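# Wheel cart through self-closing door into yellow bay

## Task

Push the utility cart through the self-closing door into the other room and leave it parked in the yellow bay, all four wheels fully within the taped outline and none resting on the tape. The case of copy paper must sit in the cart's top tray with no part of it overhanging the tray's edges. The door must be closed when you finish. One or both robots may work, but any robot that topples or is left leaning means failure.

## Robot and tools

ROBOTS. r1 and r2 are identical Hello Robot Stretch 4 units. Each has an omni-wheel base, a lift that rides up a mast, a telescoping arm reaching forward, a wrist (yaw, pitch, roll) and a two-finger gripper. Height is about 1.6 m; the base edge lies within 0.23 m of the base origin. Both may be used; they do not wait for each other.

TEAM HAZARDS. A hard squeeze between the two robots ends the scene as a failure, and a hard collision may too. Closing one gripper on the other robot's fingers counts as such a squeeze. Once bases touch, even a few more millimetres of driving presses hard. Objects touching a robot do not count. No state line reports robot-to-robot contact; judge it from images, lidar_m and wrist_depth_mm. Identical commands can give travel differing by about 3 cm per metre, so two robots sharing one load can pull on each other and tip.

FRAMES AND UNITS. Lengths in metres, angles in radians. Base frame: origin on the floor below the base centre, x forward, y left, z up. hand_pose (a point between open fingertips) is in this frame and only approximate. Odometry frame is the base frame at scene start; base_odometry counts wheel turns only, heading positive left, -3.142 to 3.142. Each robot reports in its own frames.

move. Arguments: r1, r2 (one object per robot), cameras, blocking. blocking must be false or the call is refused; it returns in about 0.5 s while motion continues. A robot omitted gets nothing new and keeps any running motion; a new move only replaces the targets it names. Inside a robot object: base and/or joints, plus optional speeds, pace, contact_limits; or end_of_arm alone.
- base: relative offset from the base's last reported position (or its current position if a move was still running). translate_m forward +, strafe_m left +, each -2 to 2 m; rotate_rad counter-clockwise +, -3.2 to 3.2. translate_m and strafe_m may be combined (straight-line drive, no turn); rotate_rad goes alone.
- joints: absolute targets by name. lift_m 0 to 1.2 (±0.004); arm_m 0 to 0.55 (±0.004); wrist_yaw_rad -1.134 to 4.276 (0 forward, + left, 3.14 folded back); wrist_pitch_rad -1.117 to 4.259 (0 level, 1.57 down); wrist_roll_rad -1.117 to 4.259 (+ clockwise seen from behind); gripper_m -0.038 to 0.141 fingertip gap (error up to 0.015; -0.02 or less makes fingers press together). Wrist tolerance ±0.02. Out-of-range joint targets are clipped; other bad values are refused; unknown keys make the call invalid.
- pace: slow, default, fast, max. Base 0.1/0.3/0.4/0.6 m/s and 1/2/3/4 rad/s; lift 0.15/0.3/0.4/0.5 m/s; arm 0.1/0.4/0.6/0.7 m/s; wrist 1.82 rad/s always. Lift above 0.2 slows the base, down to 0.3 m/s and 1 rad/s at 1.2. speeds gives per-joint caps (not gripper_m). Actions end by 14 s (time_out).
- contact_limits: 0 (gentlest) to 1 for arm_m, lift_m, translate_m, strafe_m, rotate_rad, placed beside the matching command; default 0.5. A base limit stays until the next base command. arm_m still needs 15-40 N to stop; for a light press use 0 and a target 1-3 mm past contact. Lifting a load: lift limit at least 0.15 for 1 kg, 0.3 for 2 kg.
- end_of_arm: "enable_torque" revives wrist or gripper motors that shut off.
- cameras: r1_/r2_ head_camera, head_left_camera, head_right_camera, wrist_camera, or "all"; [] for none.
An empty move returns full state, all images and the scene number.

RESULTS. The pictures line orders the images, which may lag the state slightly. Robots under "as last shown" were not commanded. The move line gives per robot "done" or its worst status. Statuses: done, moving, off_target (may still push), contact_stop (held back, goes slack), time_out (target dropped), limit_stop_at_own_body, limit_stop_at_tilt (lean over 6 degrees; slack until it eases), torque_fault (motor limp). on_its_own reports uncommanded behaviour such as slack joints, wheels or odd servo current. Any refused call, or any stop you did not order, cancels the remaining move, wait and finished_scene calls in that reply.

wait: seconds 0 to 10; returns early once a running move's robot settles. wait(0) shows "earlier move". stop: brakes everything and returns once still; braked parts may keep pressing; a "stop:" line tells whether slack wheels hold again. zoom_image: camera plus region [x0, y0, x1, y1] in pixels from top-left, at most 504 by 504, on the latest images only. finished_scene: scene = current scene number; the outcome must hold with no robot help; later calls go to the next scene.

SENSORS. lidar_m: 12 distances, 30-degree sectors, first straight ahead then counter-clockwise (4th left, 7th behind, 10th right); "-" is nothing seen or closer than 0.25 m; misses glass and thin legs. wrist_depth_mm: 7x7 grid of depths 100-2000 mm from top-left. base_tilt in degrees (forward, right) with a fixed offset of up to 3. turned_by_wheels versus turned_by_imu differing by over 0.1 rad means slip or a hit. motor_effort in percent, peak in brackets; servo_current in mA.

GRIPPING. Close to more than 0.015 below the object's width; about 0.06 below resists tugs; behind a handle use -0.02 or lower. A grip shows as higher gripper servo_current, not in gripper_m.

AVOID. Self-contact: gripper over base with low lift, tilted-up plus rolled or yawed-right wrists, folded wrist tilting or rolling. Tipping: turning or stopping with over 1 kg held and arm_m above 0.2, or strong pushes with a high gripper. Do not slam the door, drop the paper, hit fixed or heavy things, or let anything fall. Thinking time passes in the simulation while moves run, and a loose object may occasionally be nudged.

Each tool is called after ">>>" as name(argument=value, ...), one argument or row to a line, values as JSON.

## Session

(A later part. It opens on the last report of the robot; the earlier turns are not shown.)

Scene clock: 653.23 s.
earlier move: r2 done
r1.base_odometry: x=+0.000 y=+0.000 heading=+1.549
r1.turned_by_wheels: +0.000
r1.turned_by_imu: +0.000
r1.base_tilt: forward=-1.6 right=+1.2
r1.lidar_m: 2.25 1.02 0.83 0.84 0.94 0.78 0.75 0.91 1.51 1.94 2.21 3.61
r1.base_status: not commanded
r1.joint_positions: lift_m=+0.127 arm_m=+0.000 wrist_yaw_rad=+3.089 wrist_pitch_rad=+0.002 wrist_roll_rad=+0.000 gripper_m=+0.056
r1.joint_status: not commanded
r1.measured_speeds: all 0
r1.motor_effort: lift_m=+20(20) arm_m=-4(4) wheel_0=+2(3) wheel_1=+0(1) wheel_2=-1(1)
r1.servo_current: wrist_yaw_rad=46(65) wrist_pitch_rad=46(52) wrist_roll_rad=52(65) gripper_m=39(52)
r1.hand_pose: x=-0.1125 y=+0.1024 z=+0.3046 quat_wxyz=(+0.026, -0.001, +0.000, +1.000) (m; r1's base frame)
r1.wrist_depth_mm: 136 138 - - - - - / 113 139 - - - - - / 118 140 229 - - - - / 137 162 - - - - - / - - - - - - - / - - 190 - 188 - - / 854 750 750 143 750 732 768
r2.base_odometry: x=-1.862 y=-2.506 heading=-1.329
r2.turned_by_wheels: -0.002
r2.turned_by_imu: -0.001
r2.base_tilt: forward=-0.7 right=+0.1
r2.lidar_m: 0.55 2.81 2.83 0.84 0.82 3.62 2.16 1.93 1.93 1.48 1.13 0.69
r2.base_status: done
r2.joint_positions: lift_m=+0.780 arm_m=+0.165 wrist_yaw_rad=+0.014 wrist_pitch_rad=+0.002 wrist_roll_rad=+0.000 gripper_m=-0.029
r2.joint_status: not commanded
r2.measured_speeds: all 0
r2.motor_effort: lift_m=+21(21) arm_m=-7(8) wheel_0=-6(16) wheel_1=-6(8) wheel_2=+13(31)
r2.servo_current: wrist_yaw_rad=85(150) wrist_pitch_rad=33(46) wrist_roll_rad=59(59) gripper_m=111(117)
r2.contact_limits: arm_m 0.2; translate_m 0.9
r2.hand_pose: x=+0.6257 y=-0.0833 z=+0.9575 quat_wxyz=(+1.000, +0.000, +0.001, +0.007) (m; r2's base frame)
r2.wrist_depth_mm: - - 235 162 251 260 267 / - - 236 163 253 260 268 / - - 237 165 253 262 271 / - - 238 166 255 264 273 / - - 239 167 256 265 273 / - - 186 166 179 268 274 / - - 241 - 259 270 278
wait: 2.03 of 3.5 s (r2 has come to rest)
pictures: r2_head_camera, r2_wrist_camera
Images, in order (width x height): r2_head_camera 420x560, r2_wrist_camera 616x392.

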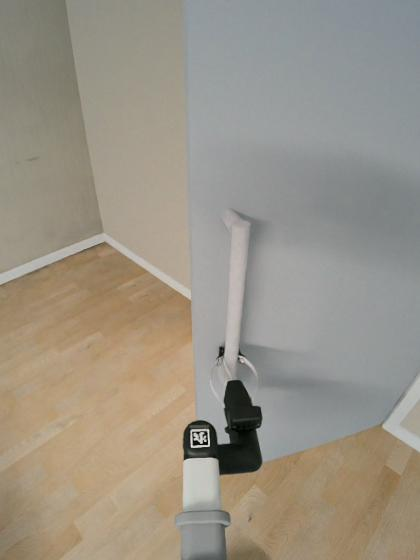

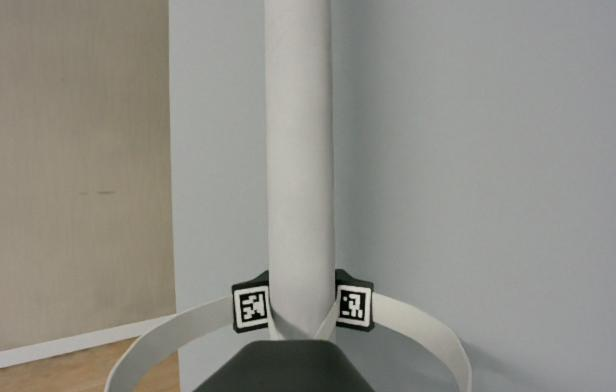

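>>> move(
  r2={"base": {"translate_m": -0.131, "strafe_m": -0.028}, "pace": "slow", "contact_limits": {"translate_m": 0.9}},
  blocking=false,
)

>>> wait(
  seconds=3.0,
)

>>> move(
  r2={"base": {"translate_m": -0.126, "strafe_m": -0.046}, "pace": "slow", "contact_limits": {"translate_m": 0.9}},
  blocking=false,
)

>>> wait(
  seconds=3.0,
  cameras=["r2_wrist_camera", "r2_head_camera", "r1_head_camera", "r2_head_left_camera"],
)

Scene clock: 663.00 s.
move: r2 moving
r1: as last shown
r1.lidar_m: 2.25 1.01 0.84 0.84 0.94 0.76 0.77 0.88 1.52 1.94 2.21 3.63
r1.servo_current: wrist_yaw_rad=65(72) wrist_pitch_rad=46(46) wrist_roll_rad=46(65) gripper_m=46(46)
r1.wrist_depth_mm: 137 138 - - - - - / 113 139 - - - - - / 118 139 229 - - - - / 137 162 - - - - - / - - - - - - - / - - 190 - 188 - - / 831 741 750 143 750 732 768
r2.base_odometry: x=-1.867 y=-2.495 heading=-1.329
r2.turned_by_wheels: +0.000
r2.turned_by_imu: +0.000
r2.base_tilt: forward=-0.6 right=+0.1
r2.lidar_m: 0.55 2.82 2.84 0.84 0.84 3.55 2.19 1.89 1.92 1.48 1.15 0.70
r2.base_status: translate_m moving; strafe_m moving
r2.joint_positions: lift_m=+0.780 arm_m=+0.165 wrist_yaw_rad=+0.014 wrist_pitch_rad=+0.002 wrist_roll_rad=+0.000 gripper_m=-0.029
r2.joint_status: not commanded
r2.measured_speeds: translate_m=-0.049 strafe_m=-0.011 rotate_rad=+0.000 lift_m=+0.000 arm_m=+0.000 wrist_yaw_rad=+0.000 wrist_pitch_rad=+0.000 wrist_roll_rad=+0.000
r2.motor_effort: lift_m=+21(21) arm_m=-8(8) wheel_0=-8(11) wheel_1=-11(11) wheel_2=+16(18)
r2.servo_current: wrist_yaw_rad=78(91) wrist_pitch_rad=39(46) wrist_roll_rad=46(59) gripper_m=104(111)
r2.contact_limits: arm_m 0.2; translate_m 0.9
r2.hand_pose: x=+0.6257 y=-0.0833 z=+0.9575 quat_wxyz=(+1.000, +0.000, +0.001, +0.007) (m; r2's base frame)
r2.wrist_depth_mm: - - 235 162 252 262 271 / - - 236 163 253 264 271 / - - 236 164 254 264 272 / - - 238 166 255 265 274 / - - 241 167 256 266 276 / - - 186 166 180 270 278 / - - 241 - 262 273 279
pictures: none

Scene clock: 665.10 s.
earlier move: r2 done
r1.base_odometry: x=+0.000 y=+0.000 heading=+1.549
r1.turned_by_wheels: +0.000
r1.turned_by_imu: +0.000
r1.base_tilt: forward=-1.6 right=+1.3
r1.lidar_m: 2.24 1.02 0.85 0.85 0.93 0.78 0.78 0.89 1.51 1.94 2.18 3.64
r1.base_status: not commanded
r1.joint_positions: lift_m=+0.127 arm_m=+0.000 wrist_yaw_rad=+3.089 wrist_pitch_rad=+0.002 wrist_roll_rad=+0.000 gripper_m=+0.056
r1.joint_status: not commanded
r1.measured_speeds: all 0
r1.motor_effort: lift_m=+20(20) arm_m=-4(4) wheel_0=+2(3) wheel_1=+0(1) wheel_2=-1(1)
r1.servo_current: wrist_yaw_rad=59(72) wrist_pitch_rad=39(52) wrist_roll_rad=65(72) gripper_m=46(46)
r1.hand_pose: x=-0.1125 y=+0.1024 z=+0.3046 quat_wxyz=(+0.026, -0.001, +0.000, +1.000) (m; r1's base frame)
r1.wrist_depth_mm: 136 139 - - - - - / 113 139 - - - - - / 117 140 228 - - - - / 137 162 - - - - - / - - - - - - - / - - 190 - 188 - - / 854 750 741 143 741 723 778
r2.base_odometry: x=-1.920 y=-2.386 heading=-1.330
r2.turned_by_wheels: -0.001
r2.turned_by_imu: -0.001
r2.base_tilt: forward=-0.7 right=+0.1
r2.lidar_m: 0.57 2.93 2.96 0.81 0.79 3.40 2.06 1.82 1.81 1.53 1.34 0.71
r2.base_status: done
r2.joint_positions: lift_m=+0.780 arm_m=+0.165 wrist_yaw_rad=+0.000 wrist_pitch_rad=+0.002 wrist_roll_rad=+0.000 gripper_m=-0.029
r2.joint_status: not commanded
r2.measured_speeds: all 0
r2.motor_effort: lift_m=+21(21) arm_m=-7(8) wheel_0=-15(17) wheel_1=-9(11) wheel_2=+8(18)
r2.servo_current: wrist_yaw_rad=52(91) wrist_pitch_rad=46(46) wrist_roll_rad=46(59) gripper_m=111(117)
r2.contact_limits: arm_m 0.2; translate_m 0.9
r2.hand_pose: x=+0.6245 y=-0.0874 z=+0.9575 quat_wxyz=(+1.000, +0.000, +0.001, +0.000) (m; r2's base frame)
r2.wrist_depth_mm: - - 229 164 265 291 319 / - - 227 163 267 291 315 / - - 229 165 268 294 317 / - - 230 165 272 296 320 / - - 231 167 274 298 325 / - - 224 168 179 303 329 / - - 230 - 282 301 330
wait: 2.10 of 3 s (r2 has come to rest)
pictures: none

Scene clock: 665.60 s.
move: r2 moving
r1: as last shown
r1.lidar_m: 2.25 1.00 0.84 0.82 0.93 0.76 0.77 0.91 1.50 1.94 2.17 3.67
r1.servo_current: wrist_yaw_rad=59(65) wrist_pitch_rad=46(46) wrist_roll_rad=59(59) gripper_m=39(46)
r1.wrist_depth_mm: 136 138 - - - - - / 113 139 - - - - - / 117 140 229 - - - - / 137 162 - - - - - / - - - - - - - / - - 191 - 187 - - / 831 741 759 143 741 732 759
r2.base_odometry: x=-1.928 y=-2.375 heading=-1.332
r2.turned_by_wheels: -0.001
r2.turned_by_imu: -0.001
r2.base_tilt: forward=-0.6 right=+0.1
r2.lidar_m: 0.58 2.94 2.97 0.82 0.80 3.41 2.05 1.78 1.80 1.55 1.33 0.71
r2.base_status: translate_m moving; strafe_m moving
r2.joint_positions: lift_m=+0.780 arm_m=+0.165 wrist_yaw_rad=+0.000 wrist_pitch_rad=+0.002 wrist_roll_rad=+0.000 gripper_m=-0.029
r2.joint_status: not commanded
r2.measured_speeds: translate_m=-0.048 strafe_m=-0.018 rotate_rad=+0.000 lift_m=+0.000 arm_m=+0.000 wrist_yaw_rad=+0.000 wrist_pitch_rad=+0.000 wrist_roll_rad=+0.000
r2.motor_effort: lift_m=+21(21) arm_m=-8(8) wheel_0=-19(22) wheel_1=-12(13) wheel_2=+12(14)
r2.servo_current: wrist_yaw_rad=46(59) wrist_pitch_rad=46(46) wrist_roll_rad=52(52) gripper_m=98(111)
r2.contact_limits: arm_m 0.2; translate_m 0.9
r2.hand_pose: x=+0.6245 y=-0.0874 z=+0.9575 quat_wxyz=(+1.000, +0.000, +0.001, +0.000) (m; r2's base frame)
r2.wrist_depth_mm: - - 228 164 266 294 324 / - - 227 163 268 297 324 / - - 229 165 271 297 322 / - - 229 165 274 297 324 / - - 230 167 276 301 330 / - - 224 167 179 303 332 / - - 229 - 282 306 338
pictures: none

Scene clock: 667.67 s.
earlier move: r2 done
r1.base_odometry: x=+0.000 y=+0.000 heading=+1.549
r1.turned_by_wheels: +0.000
r1.turned_by_imu: +0.000
r1.base_tilt: forward=-1.6 right=+1.3
r1.lidar_m: 2.25 1.00 0.83 0.85 0.94 0.79 0.78 0.91 1.53 1.95 2.21 3.65
r1.base_status: not commanded
r1.joint_positions: lift_m=+0.127 arm_m=+0.000 wrist_yaw_rad=+3.089 wrist_pitch_rad=+0.002 wrist_roll_rad=+0.000 gripper_m=+0.056
r1.joint_status: not commanded
r1.measured_speeds: all 0
r1.motor_effort: lift_m=+20(20) arm_m=-4(4) wheel_0=+3(3) wheel_1=+1(1) wheel_2=-1(1)
r1.servo_current: wrist_yaw_rad=59(72) wrist_pitch_rad=46(52) wrist_roll_rad=59(72) gripper_m=46(46)
r1.hand_pose: x=-0.1125 y=+0.1024 z=+0.3046 quat_wxyz=(+0.026, -0.001, +0.000, +1.000) (m; r1's base frame)
r1.wrist_depth_mm: 136 138 - - - - - / 113 139 - - - - - / 117 140 229 - - - - / 137 162 - - - - - / - - - - - - - / - - 190 - 187 - - / 854 759 750 143 750 723 768
r2.base_odometry: x=-1.995 y=-2.275 heading=-1.332
r2.turned_by_wheels: -0.001
r2.turned_by_imu: -0.039
r2.base_tilt: forward=-0.6 right=+0.1
r2.lidar_m: 0.59 2.86 3.07 0.78 0.78 3.40 1.96 1.70 1.69 1.64 1.40 0.73
r2.base_status: done
r2.joint_positions: lift_m=+0.780 arm_m=+0.165 wrist_yaw_rad=-0.003 wrist_pitch_rad=+0.002 wrist_roll_rad=+0.000 gripper_m=-0.029
r2.joint_status: not commanded
r2.measured_speeds: all 0
r2.motor_effort: lift_m=+21(21) arm_m=-8(8) wheel_0=-21(23) wheel_1=-10(15) wheel_2=+8(14)
r2.servo_current: wrist_yaw_rad=46(59) wrist_pitch_rad=39(46) wrist_roll_rad=46(59) gripper_m=104(111)
r2.contact_limits: arm_m 0.2; translate_m 0.9
r2.hand_pose: x=+0.6243 y=-0.0883 z=+0.9575 quat_wxyz=(+1.000, +0.000, +0.001, -0.002) (m; r2's base frame)
r2.wrist_depth_mm: - 205 218 167 289 345 - / - 208 220 167 296 345 404 / - 217 220 165 297 347 404 / - 224 221 167 300 349 - / - - 222 168 298 353 - / - - 213 169 180 364 - / - - 216 - 312 338 -
wait: 2.07 of 3 s (r2 has come to rest)
pictures: r1_head_camera, r2_head_camera, r2_head_left_camera, r2_wrist_camera
Images, in order (width x height): r1_head_camera 420x560, r2_head_camera 420x560, r2_head_left_camera 420x672, r2_wrist_camera 616x392.

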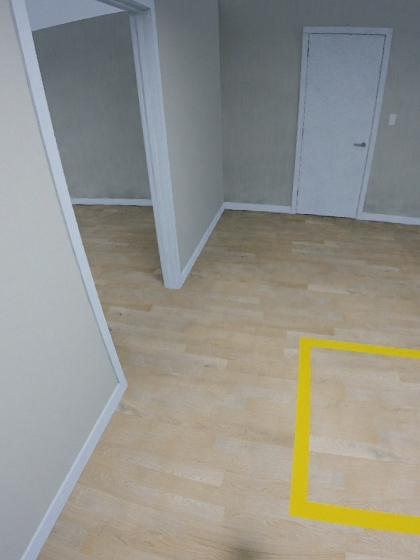

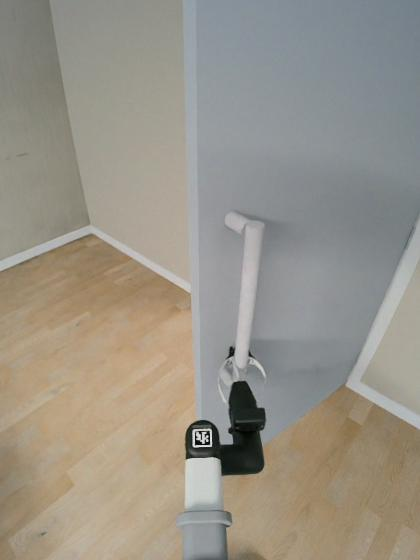

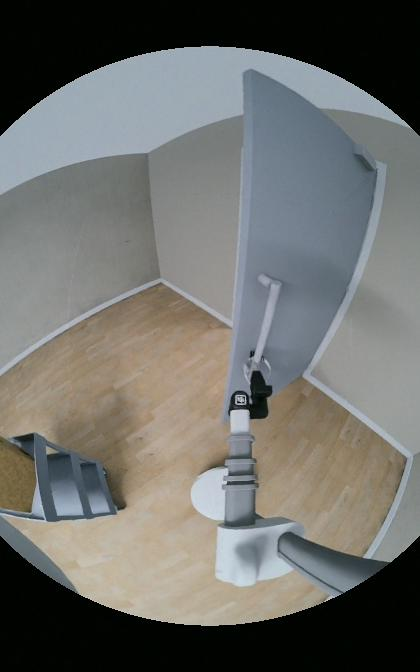

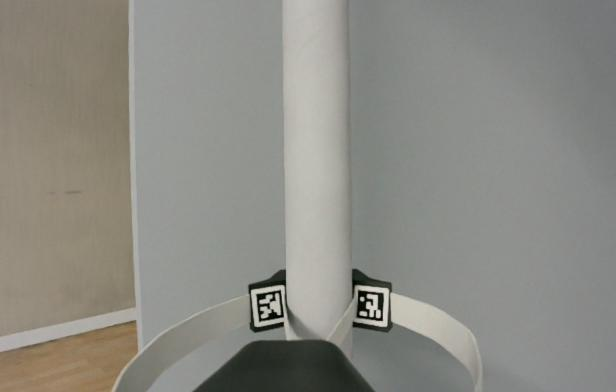

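>>> move(
  r2={"base": {"translate_m": -0.116, "strafe_m": -0.078}, "pace": "slow", "contact_limits": {"translate_m": 0.9}},
  blocking=false,
)

>>> wait(
  seconds=3.0,
  cameras=["r2_wrist_camera"],
)

>>> move(
  r2={"base": {"translate_m": -0.1056, "strafe_m": -0.085}, "pace": "slow", "contact_limits": {"translate_m": 0.9}},
  blocking=false,
)

>>> wait(
  seconds=3.0,
  cameras=["r2_wrist_camera", "r2_head_camera", "r1_head_camera", "r2_head_left_camera"],
)

Scene clock: 680.10 s.
move: r2 moving
r1: as last shown
r1.base_tilt: forward=-1.6 right=+1.2
r1.lidar_m: 2.24 1.03 0.83 0.83 0.94 0.79 0.78 0.89 1.54 1.96 2.19 3.65
r1.servo_current: wrist_yaw_rad=39(72) wrist_pitch_rad=39(46) wrist_roll_rad=59(59) gripper_m=46(46)
r1.wrist_depth_mm: 136 139 - - - - - / 113 139 - - - - - / 118 139 229 - - - - / 137 162 - - - - - / - - - - - - - / - - 191 - 187 - - / 842 741 750 143 741 732 768
r2.base_odometry: x=-2.005 y=-2.266 heading=-1.333
r2.turned_by_wheels: -0.001
r2.turned_by_imu: -0.023
r2.base_tilt: forward=-0.6 right=+0.1
r2.lidar_m: 0.56 2.76 3.06 0.82 0.78 3.56 2.03 1.68 1.67 1.65 1.39 0.74
r2.base_status: translate_m moving; strafe_m moving
r2.joint_positions: lift_m=+0.780 arm_m=+0.165 wrist_yaw_rad=-0.003 wrist_pitch_rad=+0.002 wrist_roll_rad=+0.000 gripper_m=-0.029
r2.joint_status: not commanded
r2.measured_speeds: translate_m=-0.045 strafe_m=-0.030 rotate_rad=+0.000 lift_m=+0.000 arm_m=+0.000 wrist_yaw_rad=+0.000 wrist_pitch_rad=+0.000 wrist_roll_rad=+0.000
r2.motor_effort: lift_m=+21(21) arm_m=-8(9) wheel_0=-5(20) wheel_1=-17(17) wheel_2=+14(15)
r2.servo_current: wrist_yaw_rad=39(52) wrist_pitch_rad=39(46) wrist_roll_rad=52(59) gripper_m=111(111)
r2.contact_limits: arm_m 0.2; translate_m 0.9
r2.hand_pose: x=+0.6243 y=-0.0883 z=+0.9575 quat_wxyz=(+1.000, +0.000, +0.001, -0.002) (m; r2's base frame)
r2.wrist_depth_mm: - 206 221 163 296 357 - / - 207 221 163 303 357 - / - 207 222 165 297 359 - / - 208 224 165 306 362 - / - 209 225 167 306 364 - / - 213 212 168 179 368 - / - 1863 222 - 320 340 -
pictures: none

Scene clock: 682.20 s.
earlier move: r2 done
r1.base_odometry: x=+0.000 y=+0.000 heading=+1.549
r1.turned_by_wheels: +0.000
r1.turned_by_imu: +0.000
r1.base_tilt: forward=-1.6 right=+1.3
r1.lidar_m: 2.25 1.02 0.86 0.83 0.96 0.77 0.76 0.88 1.52 1.94 2.19 3.64
r1.base_status: not commanded
r1.joint_positions: lift_m=+0.127 arm_m=+0.000 wrist_yaw_rad=+3.089 wrist_pitch_rad=+0.002 wrist_roll_rad=+0.000 gripper_m=+0.056
r1.joint_status: not commanded
r1.measured_speeds: all 0
r1.motor_effort: lift_m=+20(20) arm_m=-4(4) wheel_0=+2(3) wheel_1=+0(1) wheel_2=-1(1)
r1.servo_current: wrist_yaw_rad=46(72) wrist_pitch_rad=46(52) wrist_roll_rad=59(65) gripper_m=46(52)
r1.hand_pose: x=-0.1125 y=+0.1024 z=+0.3046 quat_wxyz=(+0.026, -0.001, +0.000, +1.000) (m; r1's base frame)
r1.wrist_depth_mm: 136 139 - - - - - / 113 139 - - - - - / 118 140 229 - - - - / 137 161 - - - - - / - - - - - - - / - - 190 - 187 - - / 831 750 750 143 732 741 768
r2.base_odometry: x=-2.098 y=-2.182 heading=-1.333
r2.turned_by_wheels: +0.000
r2.turned_by_imu: -0.053
r2.base_tilt: forward=-0.6 right=+0.1
r2.lidar_m: 0.57 2.60 3.14 0.82 0.81 3.80 1.93 1.58 1.57 1.75 1.44 0.81
r2.base_status: done
r2.joint_positions: lift_m=+0.780 arm_m=+0.165 wrist_yaw_rad=-0.001 wrist_pitch_rad=+0.002 wrist_roll_rad=+0.000 gripper_m=-0.029
r2.joint_status: not commanded
r2.measured_speeds: all 0
r2.motor_effort: lift_m=+21(21) arm_m=-9(9) wheel_0=-11(20) wheel_1=-8(17) wheel_2=+11(17)
r2.servo_current: wrist_yaw_rad=33(59) wrist_pitch_rad=33(46) wrist_roll_rad=39(59) gripper_m=111(111)
r2.contact_limits: arm_m 0.2; translate_m 0.9
r2.hand_pose: x=+0.6245 y=-0.0878 z=+0.9575 quat_wxyz=(+1.000, +0.000, +0.001, -0.001) (m; r2's base frame)
r2.wrist_depth_mm: - 187 216 163 351 - - / - 188 216 164 351 - - / - 188 218 165 353 - - / - 188 219 166 353 - - / - 189 225 167 355 - - / - 189 204 167 179 - - / - 181 214 - 377 - -
wait: 2.10 of 3 s (r2 has come to rest)
pictures: r2_wrist_camera
Images, in order (width x height): r2_wrist_camera 616x392.

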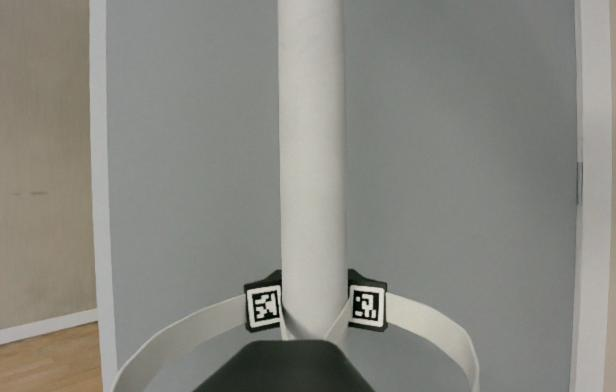

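Scene clock: 682.70 s.
move: r2 moving
r1: as last shown
r1.base_tilt: forward=-1.6 right=+1.2
r1.lidar_m: 2.24 1.00 0.85 0.84 0.93 0.77 0.77 0.91 1.51 1.94 2.20 3.63
r1.motor_effort: lift_m=+20(20) arm_m=-4(4) wheel_0=+2(3) wheel_1=+1(1) wheel_2=-1(1)
r1.servo_current: wrist_yaw_rad=39(59) wrist_pitch_rad=39(52) wrist_roll_rad=59(59) gripper_m=39(52)
r1.wrist_depth_mm: 136 139 - - - - - / 113 139 - - - - - / 118 140 229 - - - - / 137 161 - - - - - / - - - - - - - / - - 190 - 187 - - / 842 750 759 143 759 732 759
r2.base_odometry: x=-2.108 y=-2.174 heading=-1.333
r2.turned_by_wheels: +0.000
r2.turned_by_imu: -0.027
r2.base_tilt: forward=-0.6 right=+0.1
r2.lidar_m: 0.55 2.48 3.16 0.82 0.78 4.08 1.98 1.59 1.58 1.75 1.47 0.83
r2.base_status: translate_m moving; strafe_m moving
r2.joint_positions: lift_m=+0.780 arm_m=+0.165 wrist_yaw_rad=+0.001 wrist_pitch_rad=+0.002 wrist_roll_rad=+0.000 gripper_m=-0.029
r2.joint_status: not commanded
r2.measured_speeds: translate_m=-0.041 strafe_m=-0.034 rotate_rad=+0.000 lift_m=+0.000 arm_m=+0.000 wrist_yaw_rad=+0.010 wrist_pitch_rad=+0.000 wrist_roll_rad=+0.000
r2.motor_effort: lift_m=+21(21) arm_m=-9(9) wheel_0=-4(12) wheel_1=-11(14) wheel_2=+17(20)
r2.servo_current: wrist_yaw_rad=52(59) wrist_pitch_rad=39(46) wrist_roll_rad=39(59) gripper_m=104(111)
r2.contact_limits: arm_m 0.2; translate_m 0.9
r2.hand_pose: x=+0.6247 y=-0.0870 z=+0.9575 quat_wxyz=(+1.000, +0.000, +0.001, +0.001) (m; r2's base frame)
r2.wrist_depth_mm: - 183 224 162 345 - - / - 185 220 165 345 - - / - 187 220 167 359 - - / - 189 220 165 362 - - / - 191 227 166 362 - - / - 190 183 167 181 - - / - 141 216 - 387 - -
pictures: none

Scene clock: 684.77 s.
earlier move: r2 done
r1.base_odometry: x=+0.000 y=+0.000 heading=+1.549
r1.turned_by_wheels: +0.000
r1.turned_by_imu: +0.000
r1.base_tilt: forward=-1.6 right=+1.2
r1.lidar_m: 2.24 1.02 0.85 0.82 0.92 0.78 0.76 0.87 1.50 1.95 2.19 3.66
r1.base_status: not commanded
r1.joint_positions: lift_m=+0.127 arm_m=+0.000 wrist_yaw_rad=+3.089 wrist_pitch_rad=+0.002 wrist_roll_rad=+0.000 gripper_m=+0.056
r1.joint_status: not commanded
r1.measured_speeds: all 0
r1.motor_effort: lift_m=+20(20) arm_m=-4(4) wheel_0=+3(3) wheel_1=+1(1) wheel_2=-1(1)
r1.servo_current: wrist_yaw_rad=33(78) wrist_pitch_rad=46(52) wrist_roll_rad=33(59) gripper_m=46(52)
r1.hand_pose: x=-0.1125 y=+0.1024 z=+0.3046 quat_wxyz=(+0.026, -0.001, +0.000, +1.000) (m; r1's base frame)
r1.wrist_depth_mm: 136 138 - - - - - / 114 139 - - - - - / 118 140 229 - - - - / 137 162 - - - - - / - - - - - - - / - - 190 - 187 - - / 842 741 759 143 732 732 768
r2.base_odometry: x=-2.205 y=-2.100 heading=-1.332
r2.turned_by_wheels: +0.000
r2.turned_by_imu: -0.183
r2.base_tilt: forward=-0.6 right=+0.1
r2.lidar_m: 0.53 2.08 3.22 0.90 0.77 4.32 2.29 1.59 1.53 1.57 1.57 1.43
r2.base_status: done
r2.joint_positions: lift_m=+0.780 arm_m=+0.165 wrist_yaw_rad=+0.007 wrist_pitch_rad=+0.002 wrist_roll_rad=+0.000 gripper_m=-0.029
r2.joint_status: not commanded
r2.measured_speeds: all 0
r2.motor_effort: lift_m=+21(21) arm_m=-9(10) wheel_0=-3(12) wheel_1=-9(16) wheel_2=+20(22)
r2.servo_current: wrist_yaw_rad=52(72) wrist_pitch_rad=39(46) wrist_roll_rad=39(59) gripper_m=111(117)
r2.contact_limits: arm_m 0.2; translate_m 0.9
r2.hand_pose: x=+0.6253 y=-0.0853 z=+0.9575 quat_wxyz=(+1.000, +0.000, +0.001, +0.004) (m; r2's base frame)
r2.wrist_depth_mm: 151 168 223 163 - - - / 152 168 223 165 - - - / 158 175 224 166 - - - / 155 169 224 166 - - - / 158 176 234 168 - - - / 154 169 185 168 176 - - / 162 152 213 - - - -
wait: 2.07 of 3 s (r2 has come to rest)
pictures: r1_head_camera, r2_head_camera, r2_head_left_camera, r2_wrist_camera
Images, in order (width x height): r1_head_camera 420x560, r2_head_camera 420x560, r2_head_left_camera 420x672, r2_wrist_camera 616x392.

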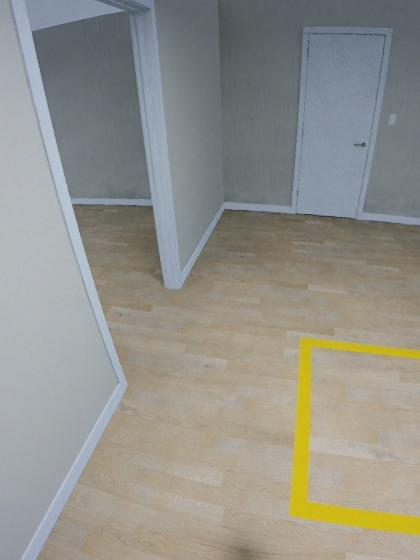

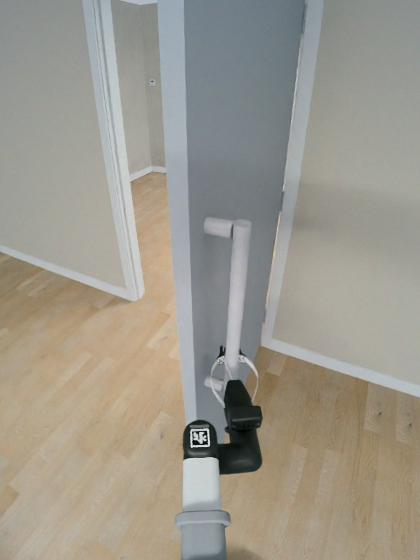

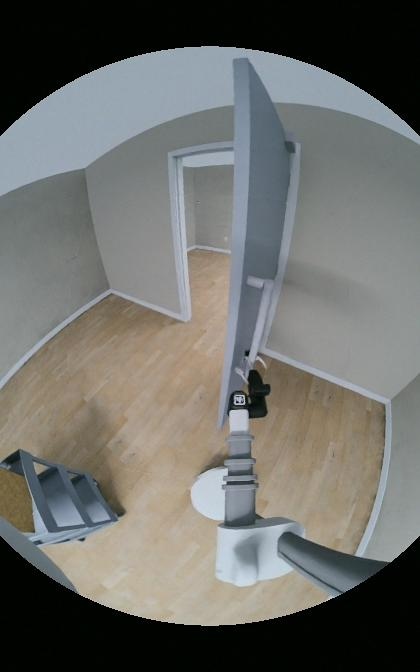

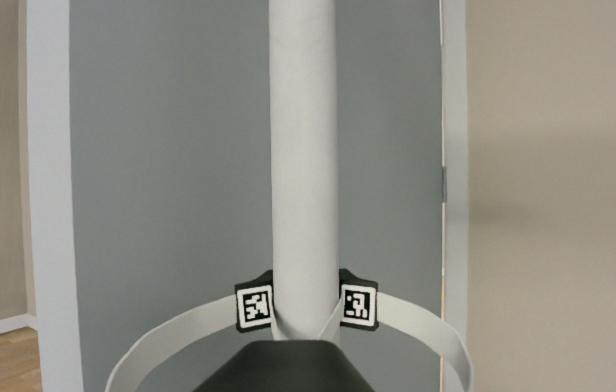

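>>> wait(
  seconds=1,
  cameras=["r2_head_right_camera", "r1_head_left_camera"],
)

Scene clock: 698.37 s.
r1.base_odometry: x=+0.000 y=+0.000 heading=+1.549
r1.turned_by_wheels: +0.000
r1.turned_by_imu: +0.000
r1.base_tilt: forward=-1.6 right=+1.3
r1.lidar_m: 2.25 1.04 0.83 0.85 0.95 0.78 0.76 0.91 1.50 1.95 2.20 3.66
r1.base_status: not commanded
r1.joint_positions: lift_m=+0.127 arm_m=+0.000 wrist_yaw_rad=+3.089 wrist_pitch_rad=+0.002 wrist_roll_rad=+0.000 gripper_m=+0.056
r1.joint_status: not commanded
r1.measured_speeds: all 0
r1.motor_effort: lift_m=+20(20) arm_m=-4(4) wheel_0=+2(3) wheel_1=+0(1) wheel_2=-1(1)
r1.servo_current: wrist_yaw_rad=65(78) wrist_pitch_rad=46(52) wrist_roll_rad=59(59) gripper_m=46(52)
r1.hand_pose: x=-0.1125 y=+0.1024 z=+0.3046 quat_wxyz=(+0.026, -0.001, +0.000, +1.000) (m; r1's base frame)
r1.wrist_depth_mm: 136 138 - - - - - / 113 139 - - - - - / 118 140 229 - - - - / 137 162 - - - - - / - - - - - - - / - - 190 - 187 - - / 842 759 750 143 750 741 759
r2.base_odometry: x=-2.205 y=-2.100 heading=-1.332
r2.turned_by_wheels: +0.000
r2.turned_by_imu: +0.001
r2.base_tilt: forward=-0.6 right=+0.1
r2.lidar_m: 0.52 2.04 3.20 0.88 0.83 4.31 2.29 1.61 1.54 1.57 1.56 1.41
r2.base_status: done
r2.joint_positions: lift_m=+0.780 arm_m=+0.165 wrist_yaw_rad=+0.007 wrist_pitch_rad=+0.002 wrist_roll_rad=+0.000 gripper_m=-0.029
r2.joint_status: not commanded
r2.measured_speeds: all 0
r2.motor_effort: lift_m=+21(21) arm_m=-9(10) wheel_0=-3(12) wheel_1=-8(16) wheel_2=+20(22)
r2.servo_current: wrist_yaw_rad=52(72) wrist_pitch_rad=46(46) wrist_roll_rad=52(59) gripper_m=111(117)
r2.contact_limits: arm_m 0.2; translate_m 0.9
r2.hand_pose: x=+0.6253 y=-0.0853 z=+0.9575 quat_wxyz=(+1.000, +0.000, +0.001, +0.004) (m; r2's base frame)
r2.wrist_depth_mm: 151 168 223 163 - - - / 152 169 222 165 - - - / 158 175 224 166 - - - / 155 169 234 166 - - - / 158 176 233 168 - - - / 155 169 186 167 176 - - / 162 153 213 - - - -
wait: 1.00 s; at rest from the start
pictures: r1_head_left_camera, r2_head_right_camera
Images, in order (width x height): r1_head_left_camera 420x672, r2_head_right_camera 420x672.

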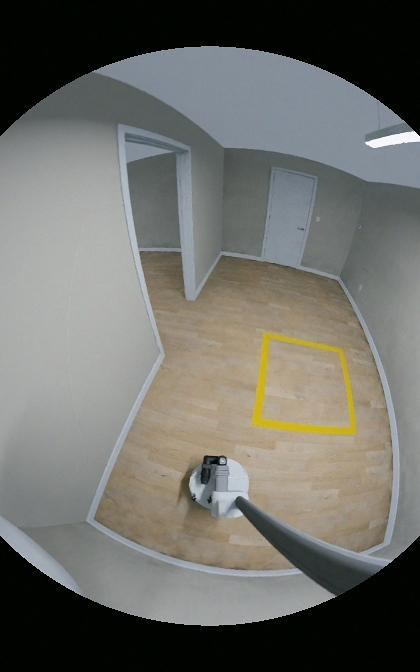

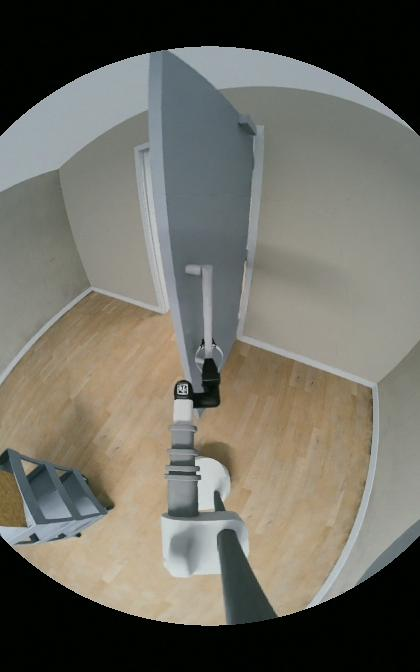

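>>> move(
  r1={"base": {"translate_m": 1.5, "strafe_m": -0.3}},
  blocking=false,
)

>>> wait(
  seconds=7,
)

>>> move(
  r1={"base": {"rotate_rad": 1.3}},
  blocking=false,
)

>>> wait(
  seconds=3,
  cameras=["r1_head_camera", "r1_head_left_camera", "r1_head_right_camera"],
)

Scene clock: 726.00 s.
move: r1 moving
r1.base_odometry: x=+0.007 y=+0.031 heading=+1.550
r1.turned_by_wheels: +0.000
r1.turned_by_imu: +0.000
r1.base_tilt: forward=-1.6 right=+1.3
r1.lidar_m: 2.20 1.01 0.85 0.84 0.98 0.79 0.81 0.94 1.61 1.95 2.19 3.63
r1.base_status: translate_m moving; strafe_m moving
r1.joint_positions: lift_m=+0.127 arm_m=+0.000 wrist_yaw_rad=+3.089 wrist_pitch_rad=+0.002 wrist_roll_rad=+0.000 gripper_m=+0.056
r1.joint_status: not commanded
r1.measured_speeds: translate_m=+0.121 strafe_m=-0.024 rotate_rad=+0.002 lift_m=+0.000 arm_m=+0.000 wrist_yaw_rad=+0.000 wrist_pitch_rad=+0.000 wrist_roll_rad=+0.000
r1.motor_effort: lift_m=+20(20) arm_m=-4(4) wheel_0=+5(10) wheel_1=+4(6) wheel_2=-8(9)
r1.servo_current: wrist_yaw_rad=52(65) wrist_pitch_rad=39(52) wrist_roll_rad=46(59) gripper_m=46(46)
r1.hand_pose: x=-0.1125 y=+0.1024 z=+0.3046 quat_wxyz=(+0.026, -0.001, +0.000, +1.000) (m; r1's base frame)
r1.wrist_depth_mm: 136 139 - - - - - / 113 139 - - - - - / 117 140 228 - - - - / 137 161 - - - - - / - - - - - - - / - - 190 - 187 - - / 842 750 750 154 741 741 768
r2: as last shown
r2.turned_by_imu: +0.000
r2.base_tilt: forward=-0.5 right=+0.1
r2.lidar_m: 0.51 2.03 3.21 0.88 0.80 4.33 2.31 1.61 1.52 1.57 1.55 1.40
r2.motor_effort: lift_m=+21(21) arm_m=-9(9) wheel_0=-3(4) wheel_1=-9(9) wheel_2=+21(21)
r2.servo_current: wrist_yaw_rad=59(59) wrist_pitch_rad=39(46) wrist_roll_rad=52(59) gripper_m=104(111)
r2.contact_limits: arm_m 0.2; translate_m 0.9
r2.wrist_depth_mm: 151 168 223 164 - - - / 152 169 222 164 - - - / 158 175 223 166 - - - / 155 169 234 166 - - - / 158 176 234 168 - - - / 154 169 185 167 176 - - / 162 153 213 - - - -
pictures: none

Scene clock: 732.07 s.
earlier move: r1 done
r1.base_odometry: x=+0.331 y=+1.493 heading=+1.550
r1.turned_by_wheels: +0.000
r1.turned_by_imu: -0.001
r1.base_tilt: forward=-1.6 right=+1.3
r1.lidar_m: 1.78 0.98 1.04 0.98 0.92 1.55 2.30 2.38 1.99 1.98 2.22 2.40
r1.base_status: done
r1.joint_positions: lift_m=+0.127 arm_m=+0.000 wrist_yaw_rad=+3.089 wrist_pitch_rad=+0.002 wrist_roll_rad=+0.000 gripper_m=+0.056
r1.joint_status: not commanded
r1.measured_speeds: all 0
r1.motor_effort: lift_m=+20(20) arm_m=-4(4) wheel_0=+1(11) wheel_1=+3(7) wheel_2=+0(10)
r1.servo_current: wrist_yaw_rad=52(72) wrist_pitch_rad=46(52) wrist_roll_rad=46(65) gripper_m=39(52)
r1.hand_pose: x=-0.1125 y=+0.1024 z=+0.3046 quat_wxyz=(+0.026, -0.001, +0.000, +1.000) (m; r1's base frame)
r1.wrist_depth_mm: 136 138 - - - - - / 113 139 - - - - - / 118 140 273 - - - - / 137 162 - - - - - / 1921 - - - - - - / 1205 1336 194 1205 187 1182 1118 / 831 741 707 798 798 778 820
r2.base_odometry: x=-2.205 y=-2.100 heading=-1.332
r2.turned_by_wheels: +0.000
r2.turned_by_imu: +0.001
r2.base_tilt: forward=-0.6 right=+0.1
r2.lidar_m: 0.55 2.01 3.18 0.90 0.78 4.33 2.25 1.62 1.53 1.61 1.55 1.44
r2.base_status: not commanded
r2.joint_positions: lift_m=+0.780 arm_m=+0.165 wrist_yaw_rad=+0.007 wrist_pitch_rad=+0.002 wrist_roll_rad=+0.000 gripper_m=-0.029
r2.joint_status: not commanded
r2.measured_speeds: all 0
r2.motor_effort: lift_m=+21(21) arm_m=-9(10) wheel_0=-3(4) wheel_1=-8(9) wheel_2=+20(21)
r2.servo_current: wrist_yaw_rad=59(72) wrist_pitch_rad=46(46) wrist_roll_rad=46(65) gripper_m=111(111)
r2.contact_limits: arm_m 0.2; translate_m 0.9
r2.hand_pose: x=+0.6253 y=-0.0853 z=+0.9575 quat_wxyz=(+1.000, +0.000, +0.001, +0.004) (m; r2's base frame)
r2.wrist_depth_mm: 151 168 222 163 - - - / 152 169 223 165 - - - / 158 176 223 166 - - - / 155 170 234 166 - - - / 157 176 234 167 - - - / 155 169 185 167 176 - - / 162 152 213 - - - -
wait: 6.07 of 7 s (r1 has come to rest)
pictures: none

Scene clock: 732.57 s.
move: r1 moving
r1.base_odometry: x=+0.331 y=+1.493 heading=+1.801
r1.turned_by_wheels: +0.252
r1.turned_by_imu: +0.252
r1.base_tilt: forward=-1.6 right=+1.3
r1.lidar_m: 1.25 0.97 2.97 0.91 1.10 2.29 2.37 2.09 1.97 2.04 2.58 2.40
r1.base_status: rotate_rad moving
r1.joint_positions: lift_m=+0.127 arm_m=+0.000 wrist_yaw_rad=+3.089 wrist_pitch_rad=+0.002 wrist_roll_rad=+0.000 gripper_m=+0.056
r1.joint_status: not commanded
r1.measured_speeds: translate_m=+0.000 strafe_m=+0.000 rotate_rad=+0.973 lift_m=+0.000 arm_m=+0.000 wrist_yaw_rad=+0.000 wrist_pitch_rad=+0.000 wrist_roll_rad=+0.000
r1.motor_effort: lift_m=+20(20) arm_m=-4(4) wheel_0=-9(9) wheel_1=-6(9) wheel_2=-6(7)
r1.servo_current: wrist_yaw_rad=46(59) wrist_pitch_rad=46(46) wrist_roll_rad=46(59) gripper_m=39(46)
r1.hand_pose: x=-0.1125 y=+0.1024 z=+0.3046 quat_wxyz=(+0.026, -0.001, +0.000, +1.000) (m; r1's base frame)
r1.wrist_depth_mm: 137 138 - - - - - / 113 139 - - - - - / 117 140 273 - - - - / 137 161 - - - - - / 1921 - - - - - - / 1205 1205 192 1336 188 1205 1160 / 842 750 759 153 798 768 820
r2: as last shown
r2.turned_by_imu: +0.000
r2.lidar_m: 0.52 2.04 3.18 0.90 0.80 4.33 2.28 1.63 1.52 1.58 1.54 1.43
r2.motor_effort: lift_m=+21(21) arm_m=-9(10) wheel_0=-4(4) wheel_1=-9(9) wheel_2=+21(21)
r2.servo_current: wrist_yaw_rad=59(65) wrist_pitch_rad=39(46) wrist_roll_rad=46(52) gripper_m=104(111)
r2.contact_limits: arm_m 0.2; translate_m 0.9
r2.wrist_depth_mm: 151 168 222 163 - - - / 152 169 224 164 - - - / 158 176 223 166 - - - / 156 169 234 165 - - - / 157 176 234 168 - - - / 155 169 186 167 176 - - / 162 152 213 - - - -
pictures: none

Scene clock: 733.97 s.
earlier move: r1 done
r1.base_odometry: x=+0.332 y=+1.493 heading=+2.849
r1.turned_by_wheels: +1.048
r1.turned_by_imu: +1.054
r1.base_tilt: forward=-1.6 right=+1.3
r1.lidar_m: 2.94 0.92 1.10 2.30 2.36 2.10 1.95 2.02 2.57 2.43 1.25 1.00
r1.base_status: done
r1.joint_positions: lift_m=+0.127 arm_m=+0.000 wrist_yaw_rad=+3.089 wrist_pitch_rad=+0.002 wrist_roll_rad=+0.000 gripper_m=+0.056
r1.joint_status: not commanded
r1.measured_speeds: all 0
r1.motor_effort: lift_m=+20(20) arm_m=-4(4) wheel_0=-3(10) wheel_1=-2(9) wheel_2=-2(8)
r1.servo_current: wrist_yaw_rad=59(72) wrist_pitch_rad=39(52) wrist_roll_rad=46(72) gripper_m=39(46)
r1.hand_pose: x=-0.1125 y=+0.1024 z=+0.3046 quat_wxyz=(+0.026, -0.001, +0.000, +1.000) (m; r1's base frame)
r1.wrist_depth_mm: 137 138 - - - - - / 113 139 - - - - - / 117 139 271 - - - - / 137 161 - - - - - / 1708 - - - - - - / 1182 1205 194 1182 187 1182 1229 / 854 750 759 788 798 778 820
r2.base_odometry: x=-2.205 y=-2.100 heading=-1.332
r2.turned_by_wheels: +0.000
r2.turned_by_imu: +0.000
r2.base_tilt: forward=-0.6 right=+0.1
r2.lidar_m: 0.53 2.07 3.21 0.88 0.78 4.32 2.30 1.60 1.53 1.61 1.54 1.44
r2.base_status: not commanded
r2.joint_positions: lift_m=+0.780 arm_m=+0.165 wrist_yaw_rad=+0.007 wrist_pitch_rad=+0.002 wrist_roll_rad=+0.000 gripper_m=-0.029
r2.joint_status: not commanded
r2.measured_speeds: all 0
r2.motor_effort: lift_m=+21(21) arm_m=-9(10) wheel_0=-4(4) wheel_1=-9(9) wheel_2=+20(21)
r2.servo_current: wrist_yaw_rad=59(72) wrist_pitch_rad=39(46) wrist_roll_rad=46(65) gripper_m=104(111)
r2.contact_limits: arm_m 0.2; translate_m 0.9
r2.hand_pose: x=+0.6253 y=-0.0853 z=+0.9575 quat_wxyz=(+1.000, +0.000, +0.001, +0.004) (m; r2's base frame)
r2.wrist_depth_mm: 151 168 222 163 - - - / 152 169 223 164 - - - / 158 176 224 166 - - - / 156 170 234 166 - - - / 158 176 234 168 - - - / 154 169 185 167 176 - - / 162 152 212 - - - -
wait: 1.40 of 3 s (r1 has come to rest)
pictures: r1_head_camera, r1_head_left_camera, r1_head_right_camera
Images, in order (width x height): r1_head_camera 420x560, r1_head_left_camera 420x672, r1_head_right_camera 420x672.

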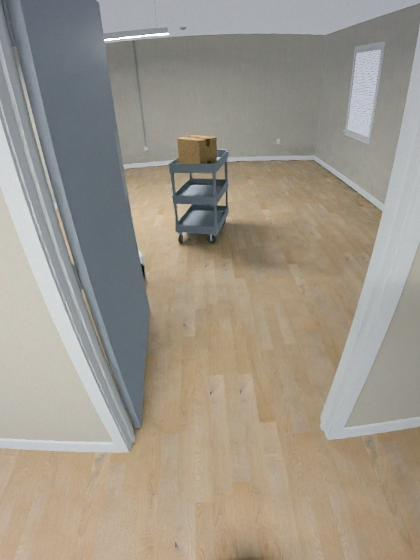

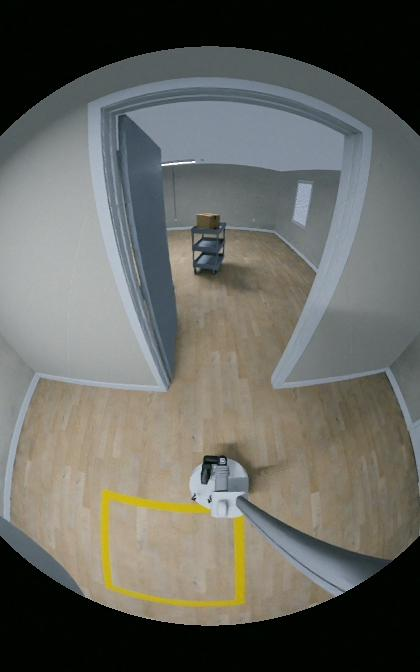

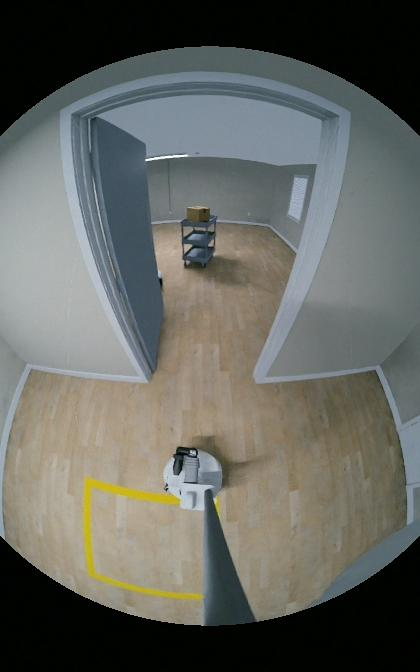

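>>> move(
  r1={"base": {"translate_m": 1.5, "strafe_m": -0.27}},
  blocking=false,
)

>>> wait(
  seconds=7,
  cameras=["r1_head_camera", "r1_head_left_camera"],
)

Scene clock: 746.43 s.
move: r1 moving
r1.base_odometry: x=+0.303 y=+1.508 heading=+2.849
r1.turned_by_wheels: +0.000
r1.turned_by_imu: +0.000
r1.base_tilt: forward=-1.6 right=+1.3
r1.lidar_m: 2.97 0.90 1.06 2.30 2.39 2.11 2.00 2.07 2.53 2.40 1.20 0.98
r1.base_status: translate_m moving; strafe_m moving
r1.joint_positions: lift_m=+0.127 arm_m=+0.000 wrist_yaw_rad=+3.089 wrist_pitch_rad=+0.002 wrist_roll_rad=+0.000 gripper_m=+0.056
r1.joint_status: not commanded
r1.measured_speeds: translate_m=+0.122 strafe_m=-0.021 rotate_rad=-0.003 lift_m=+0.000 arm_m=+0.000 wrist_yaw_rad=+0.000 wrist_pitch_rad=+0.000 wrist_roll_rad=+0.000
r1.motor_effort: lift_m=+20(20) arm_m=-4(4) wheel_0=+8(9) wheel_1=+2(5) wheel_2=-8(10)
r1.servo_current: wrist_yaw_rad=52(72) wrist_pitch_rad=39(46) wrist_roll_rad=46(59) gripper_m=39(46)
r1.hand_pose: x=-0.1125 y=+0.1024 z=+0.3046 quat_wxyz=(+0.026, -0.001, +0.000, +1.000) (m; r1's base frame)
r1.wrist_depth_mm: 136 138 - - - - - / 113 139 - - - - - / 118 139 270 - - - - / 137 161 - - - - - / 1661 - - - - - - / 1205 1229 193 1182 187 1138 1205 / 854 750 759 809 798 788 809
r2: as last shown
r2.lidar_m: 0.55 2.05 3.21 0.87 0.80 4.32 2.28 1.63 1.52 1.57 1.57 1.45
r2.motor_effort: lift_m=+21(21) arm_m=-9(10) wheel_0=-3(4) wheel_1=-8(9) wheel_2=+21(21)
r2.servo_current: wrist_yaw_rad=59(65) wrist_pitch_rad=39(39) wrist_roll_rad=46(52) gripper_m=104(111)
r2.contact_limits: arm_m 0.2; translate_m 0.9
r2.wrist_depth_mm: 151 168 222 163 - - - / 152 169 222 165 - - - / 158 175 223 166 - - - / 156 170 234 166 - - - / 158 176 234 168 - - - / 154 169 185 167 176 - - / 162 152 213 - - - -
pictures: none

Scene clock: 752.50 s.
earlier move: r1 done
r1.base_odometry: x=-1.027 y=+2.184 heading=+2.850
r1.turned_by_wheels: +0.000
r1.turned_by_imu: +0.000
r1.base_tilt: forward=-1.6 right=+1.3
r1.lidar_m: 1.51 1.47 0.83 0.75 0.78 3.64 3.50 0.53 0.69 1.63 2.12 2.80
r1.base_status: done
r1.joint_positions: lift_m=+0.127 arm_m=+0.000 wrist_yaw_rad=+3.089 wrist_pitch_rad=+0.002 wrist_roll_rad=+0.000 gripper_m=+0.056
r1.joint_status: not commanded
r1.measured_speeds: all 0
r1.motor_effort: lift_m=+20(20) arm_m=-4(4) wheel_0=+2(10) wheel_1=+2(6) wheel_2=+2(10)
r1.servo_current: wrist_yaw_rad=59(72) wrist_pitch_rad=46(52) wrist_roll_rad=39(72) gripper_m=39(46)
r1.hand_pose: x=-0.1125 y=+0.1024 z=+0.3046 quat_wxyz=(+0.026, -0.001, +0.000, +1.000) (m; r1's base frame)
r1.wrist_depth_mm: 136 138 - - - - - / 113 139 - - - - - / 118 140 273 - - - - / 137 162 - - - - - / 591 - - - - - 1808 / 621 1205 194 1205 187 1160 1025 / 627 750 768 798 798 778 768
r2.base_odometry: x=-2.205 y=-2.100 heading=-1.332
r2.turned_by_wheels: +0.000
r2.turned_by_imu: +0.001
r2.base_tilt: forward=-0.6 right=+0.1
r2.lidar_m: 0.52 1.27 3.20 0.88 0.81 4.34 2.28 1.59 1.53 1.59 1.55 1.39
r2.base_status: not commanded
r2.joint_positions: lift_m=+0.780 arm_m=+0.165 wrist_yaw_rad=+0.007 wrist_pitch_rad=+0.002 wrist_roll_rad=+0.000 gripper_m=-0.029
r2.joint_status: not commanded
r2.measured_speeds: all 0
r2.motor_effort: lift_m=+21(21) arm_m=-9(10) wheel_0=-3(4) wheel_1=-8(9) wheel_2=+21(21)
r2.servo_current: wrist_yaw_rad=59(72) wrist_pitch_rad=39(46) wrist_roll_rad=52(59) gripper_m=98(117)
r2.contact_limits: arm_m 0.2; translate_m 0.9
r2.hand_pose: x=+0.6253 y=-0.0853 z=+0.9575 quat_wxyz=(+1.000, +0.000, +0.001, +0.004) (m; r2's base frame)
r2.wrist_depth_mm: 151 168 222 163 - - - / 152 169 224 164 - - - / 158 176 223 166 - - - / 155 169 234 166 - - - / 158 176 235 168 - - - / 155 169 185 167 176 - - / 161 152 213 - - - -
wait: 6.07 of 7 s (r1 has come to rest)
pictures: r1_head_camera, r1_head_left_camera
Images, in order (width x height): r1_head_camera 420x560, r1_head_left_camera 420x672.

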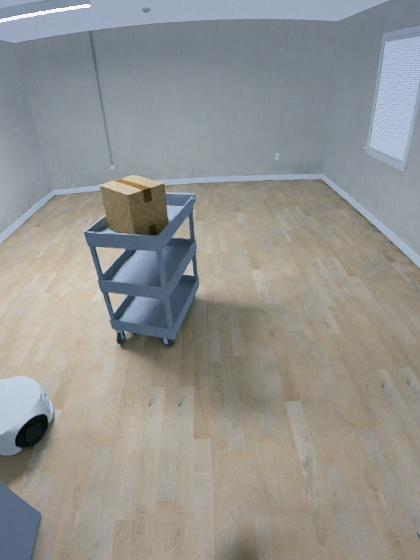

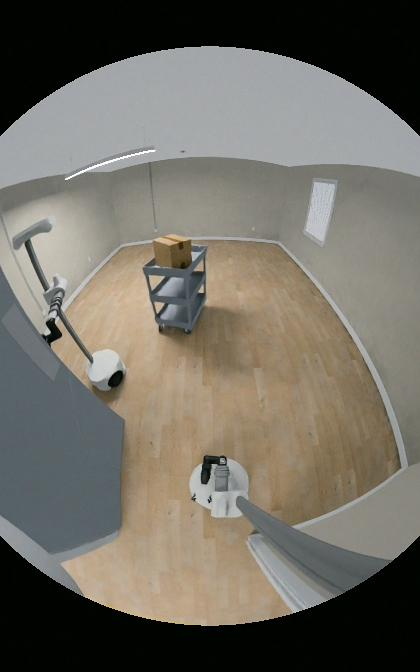

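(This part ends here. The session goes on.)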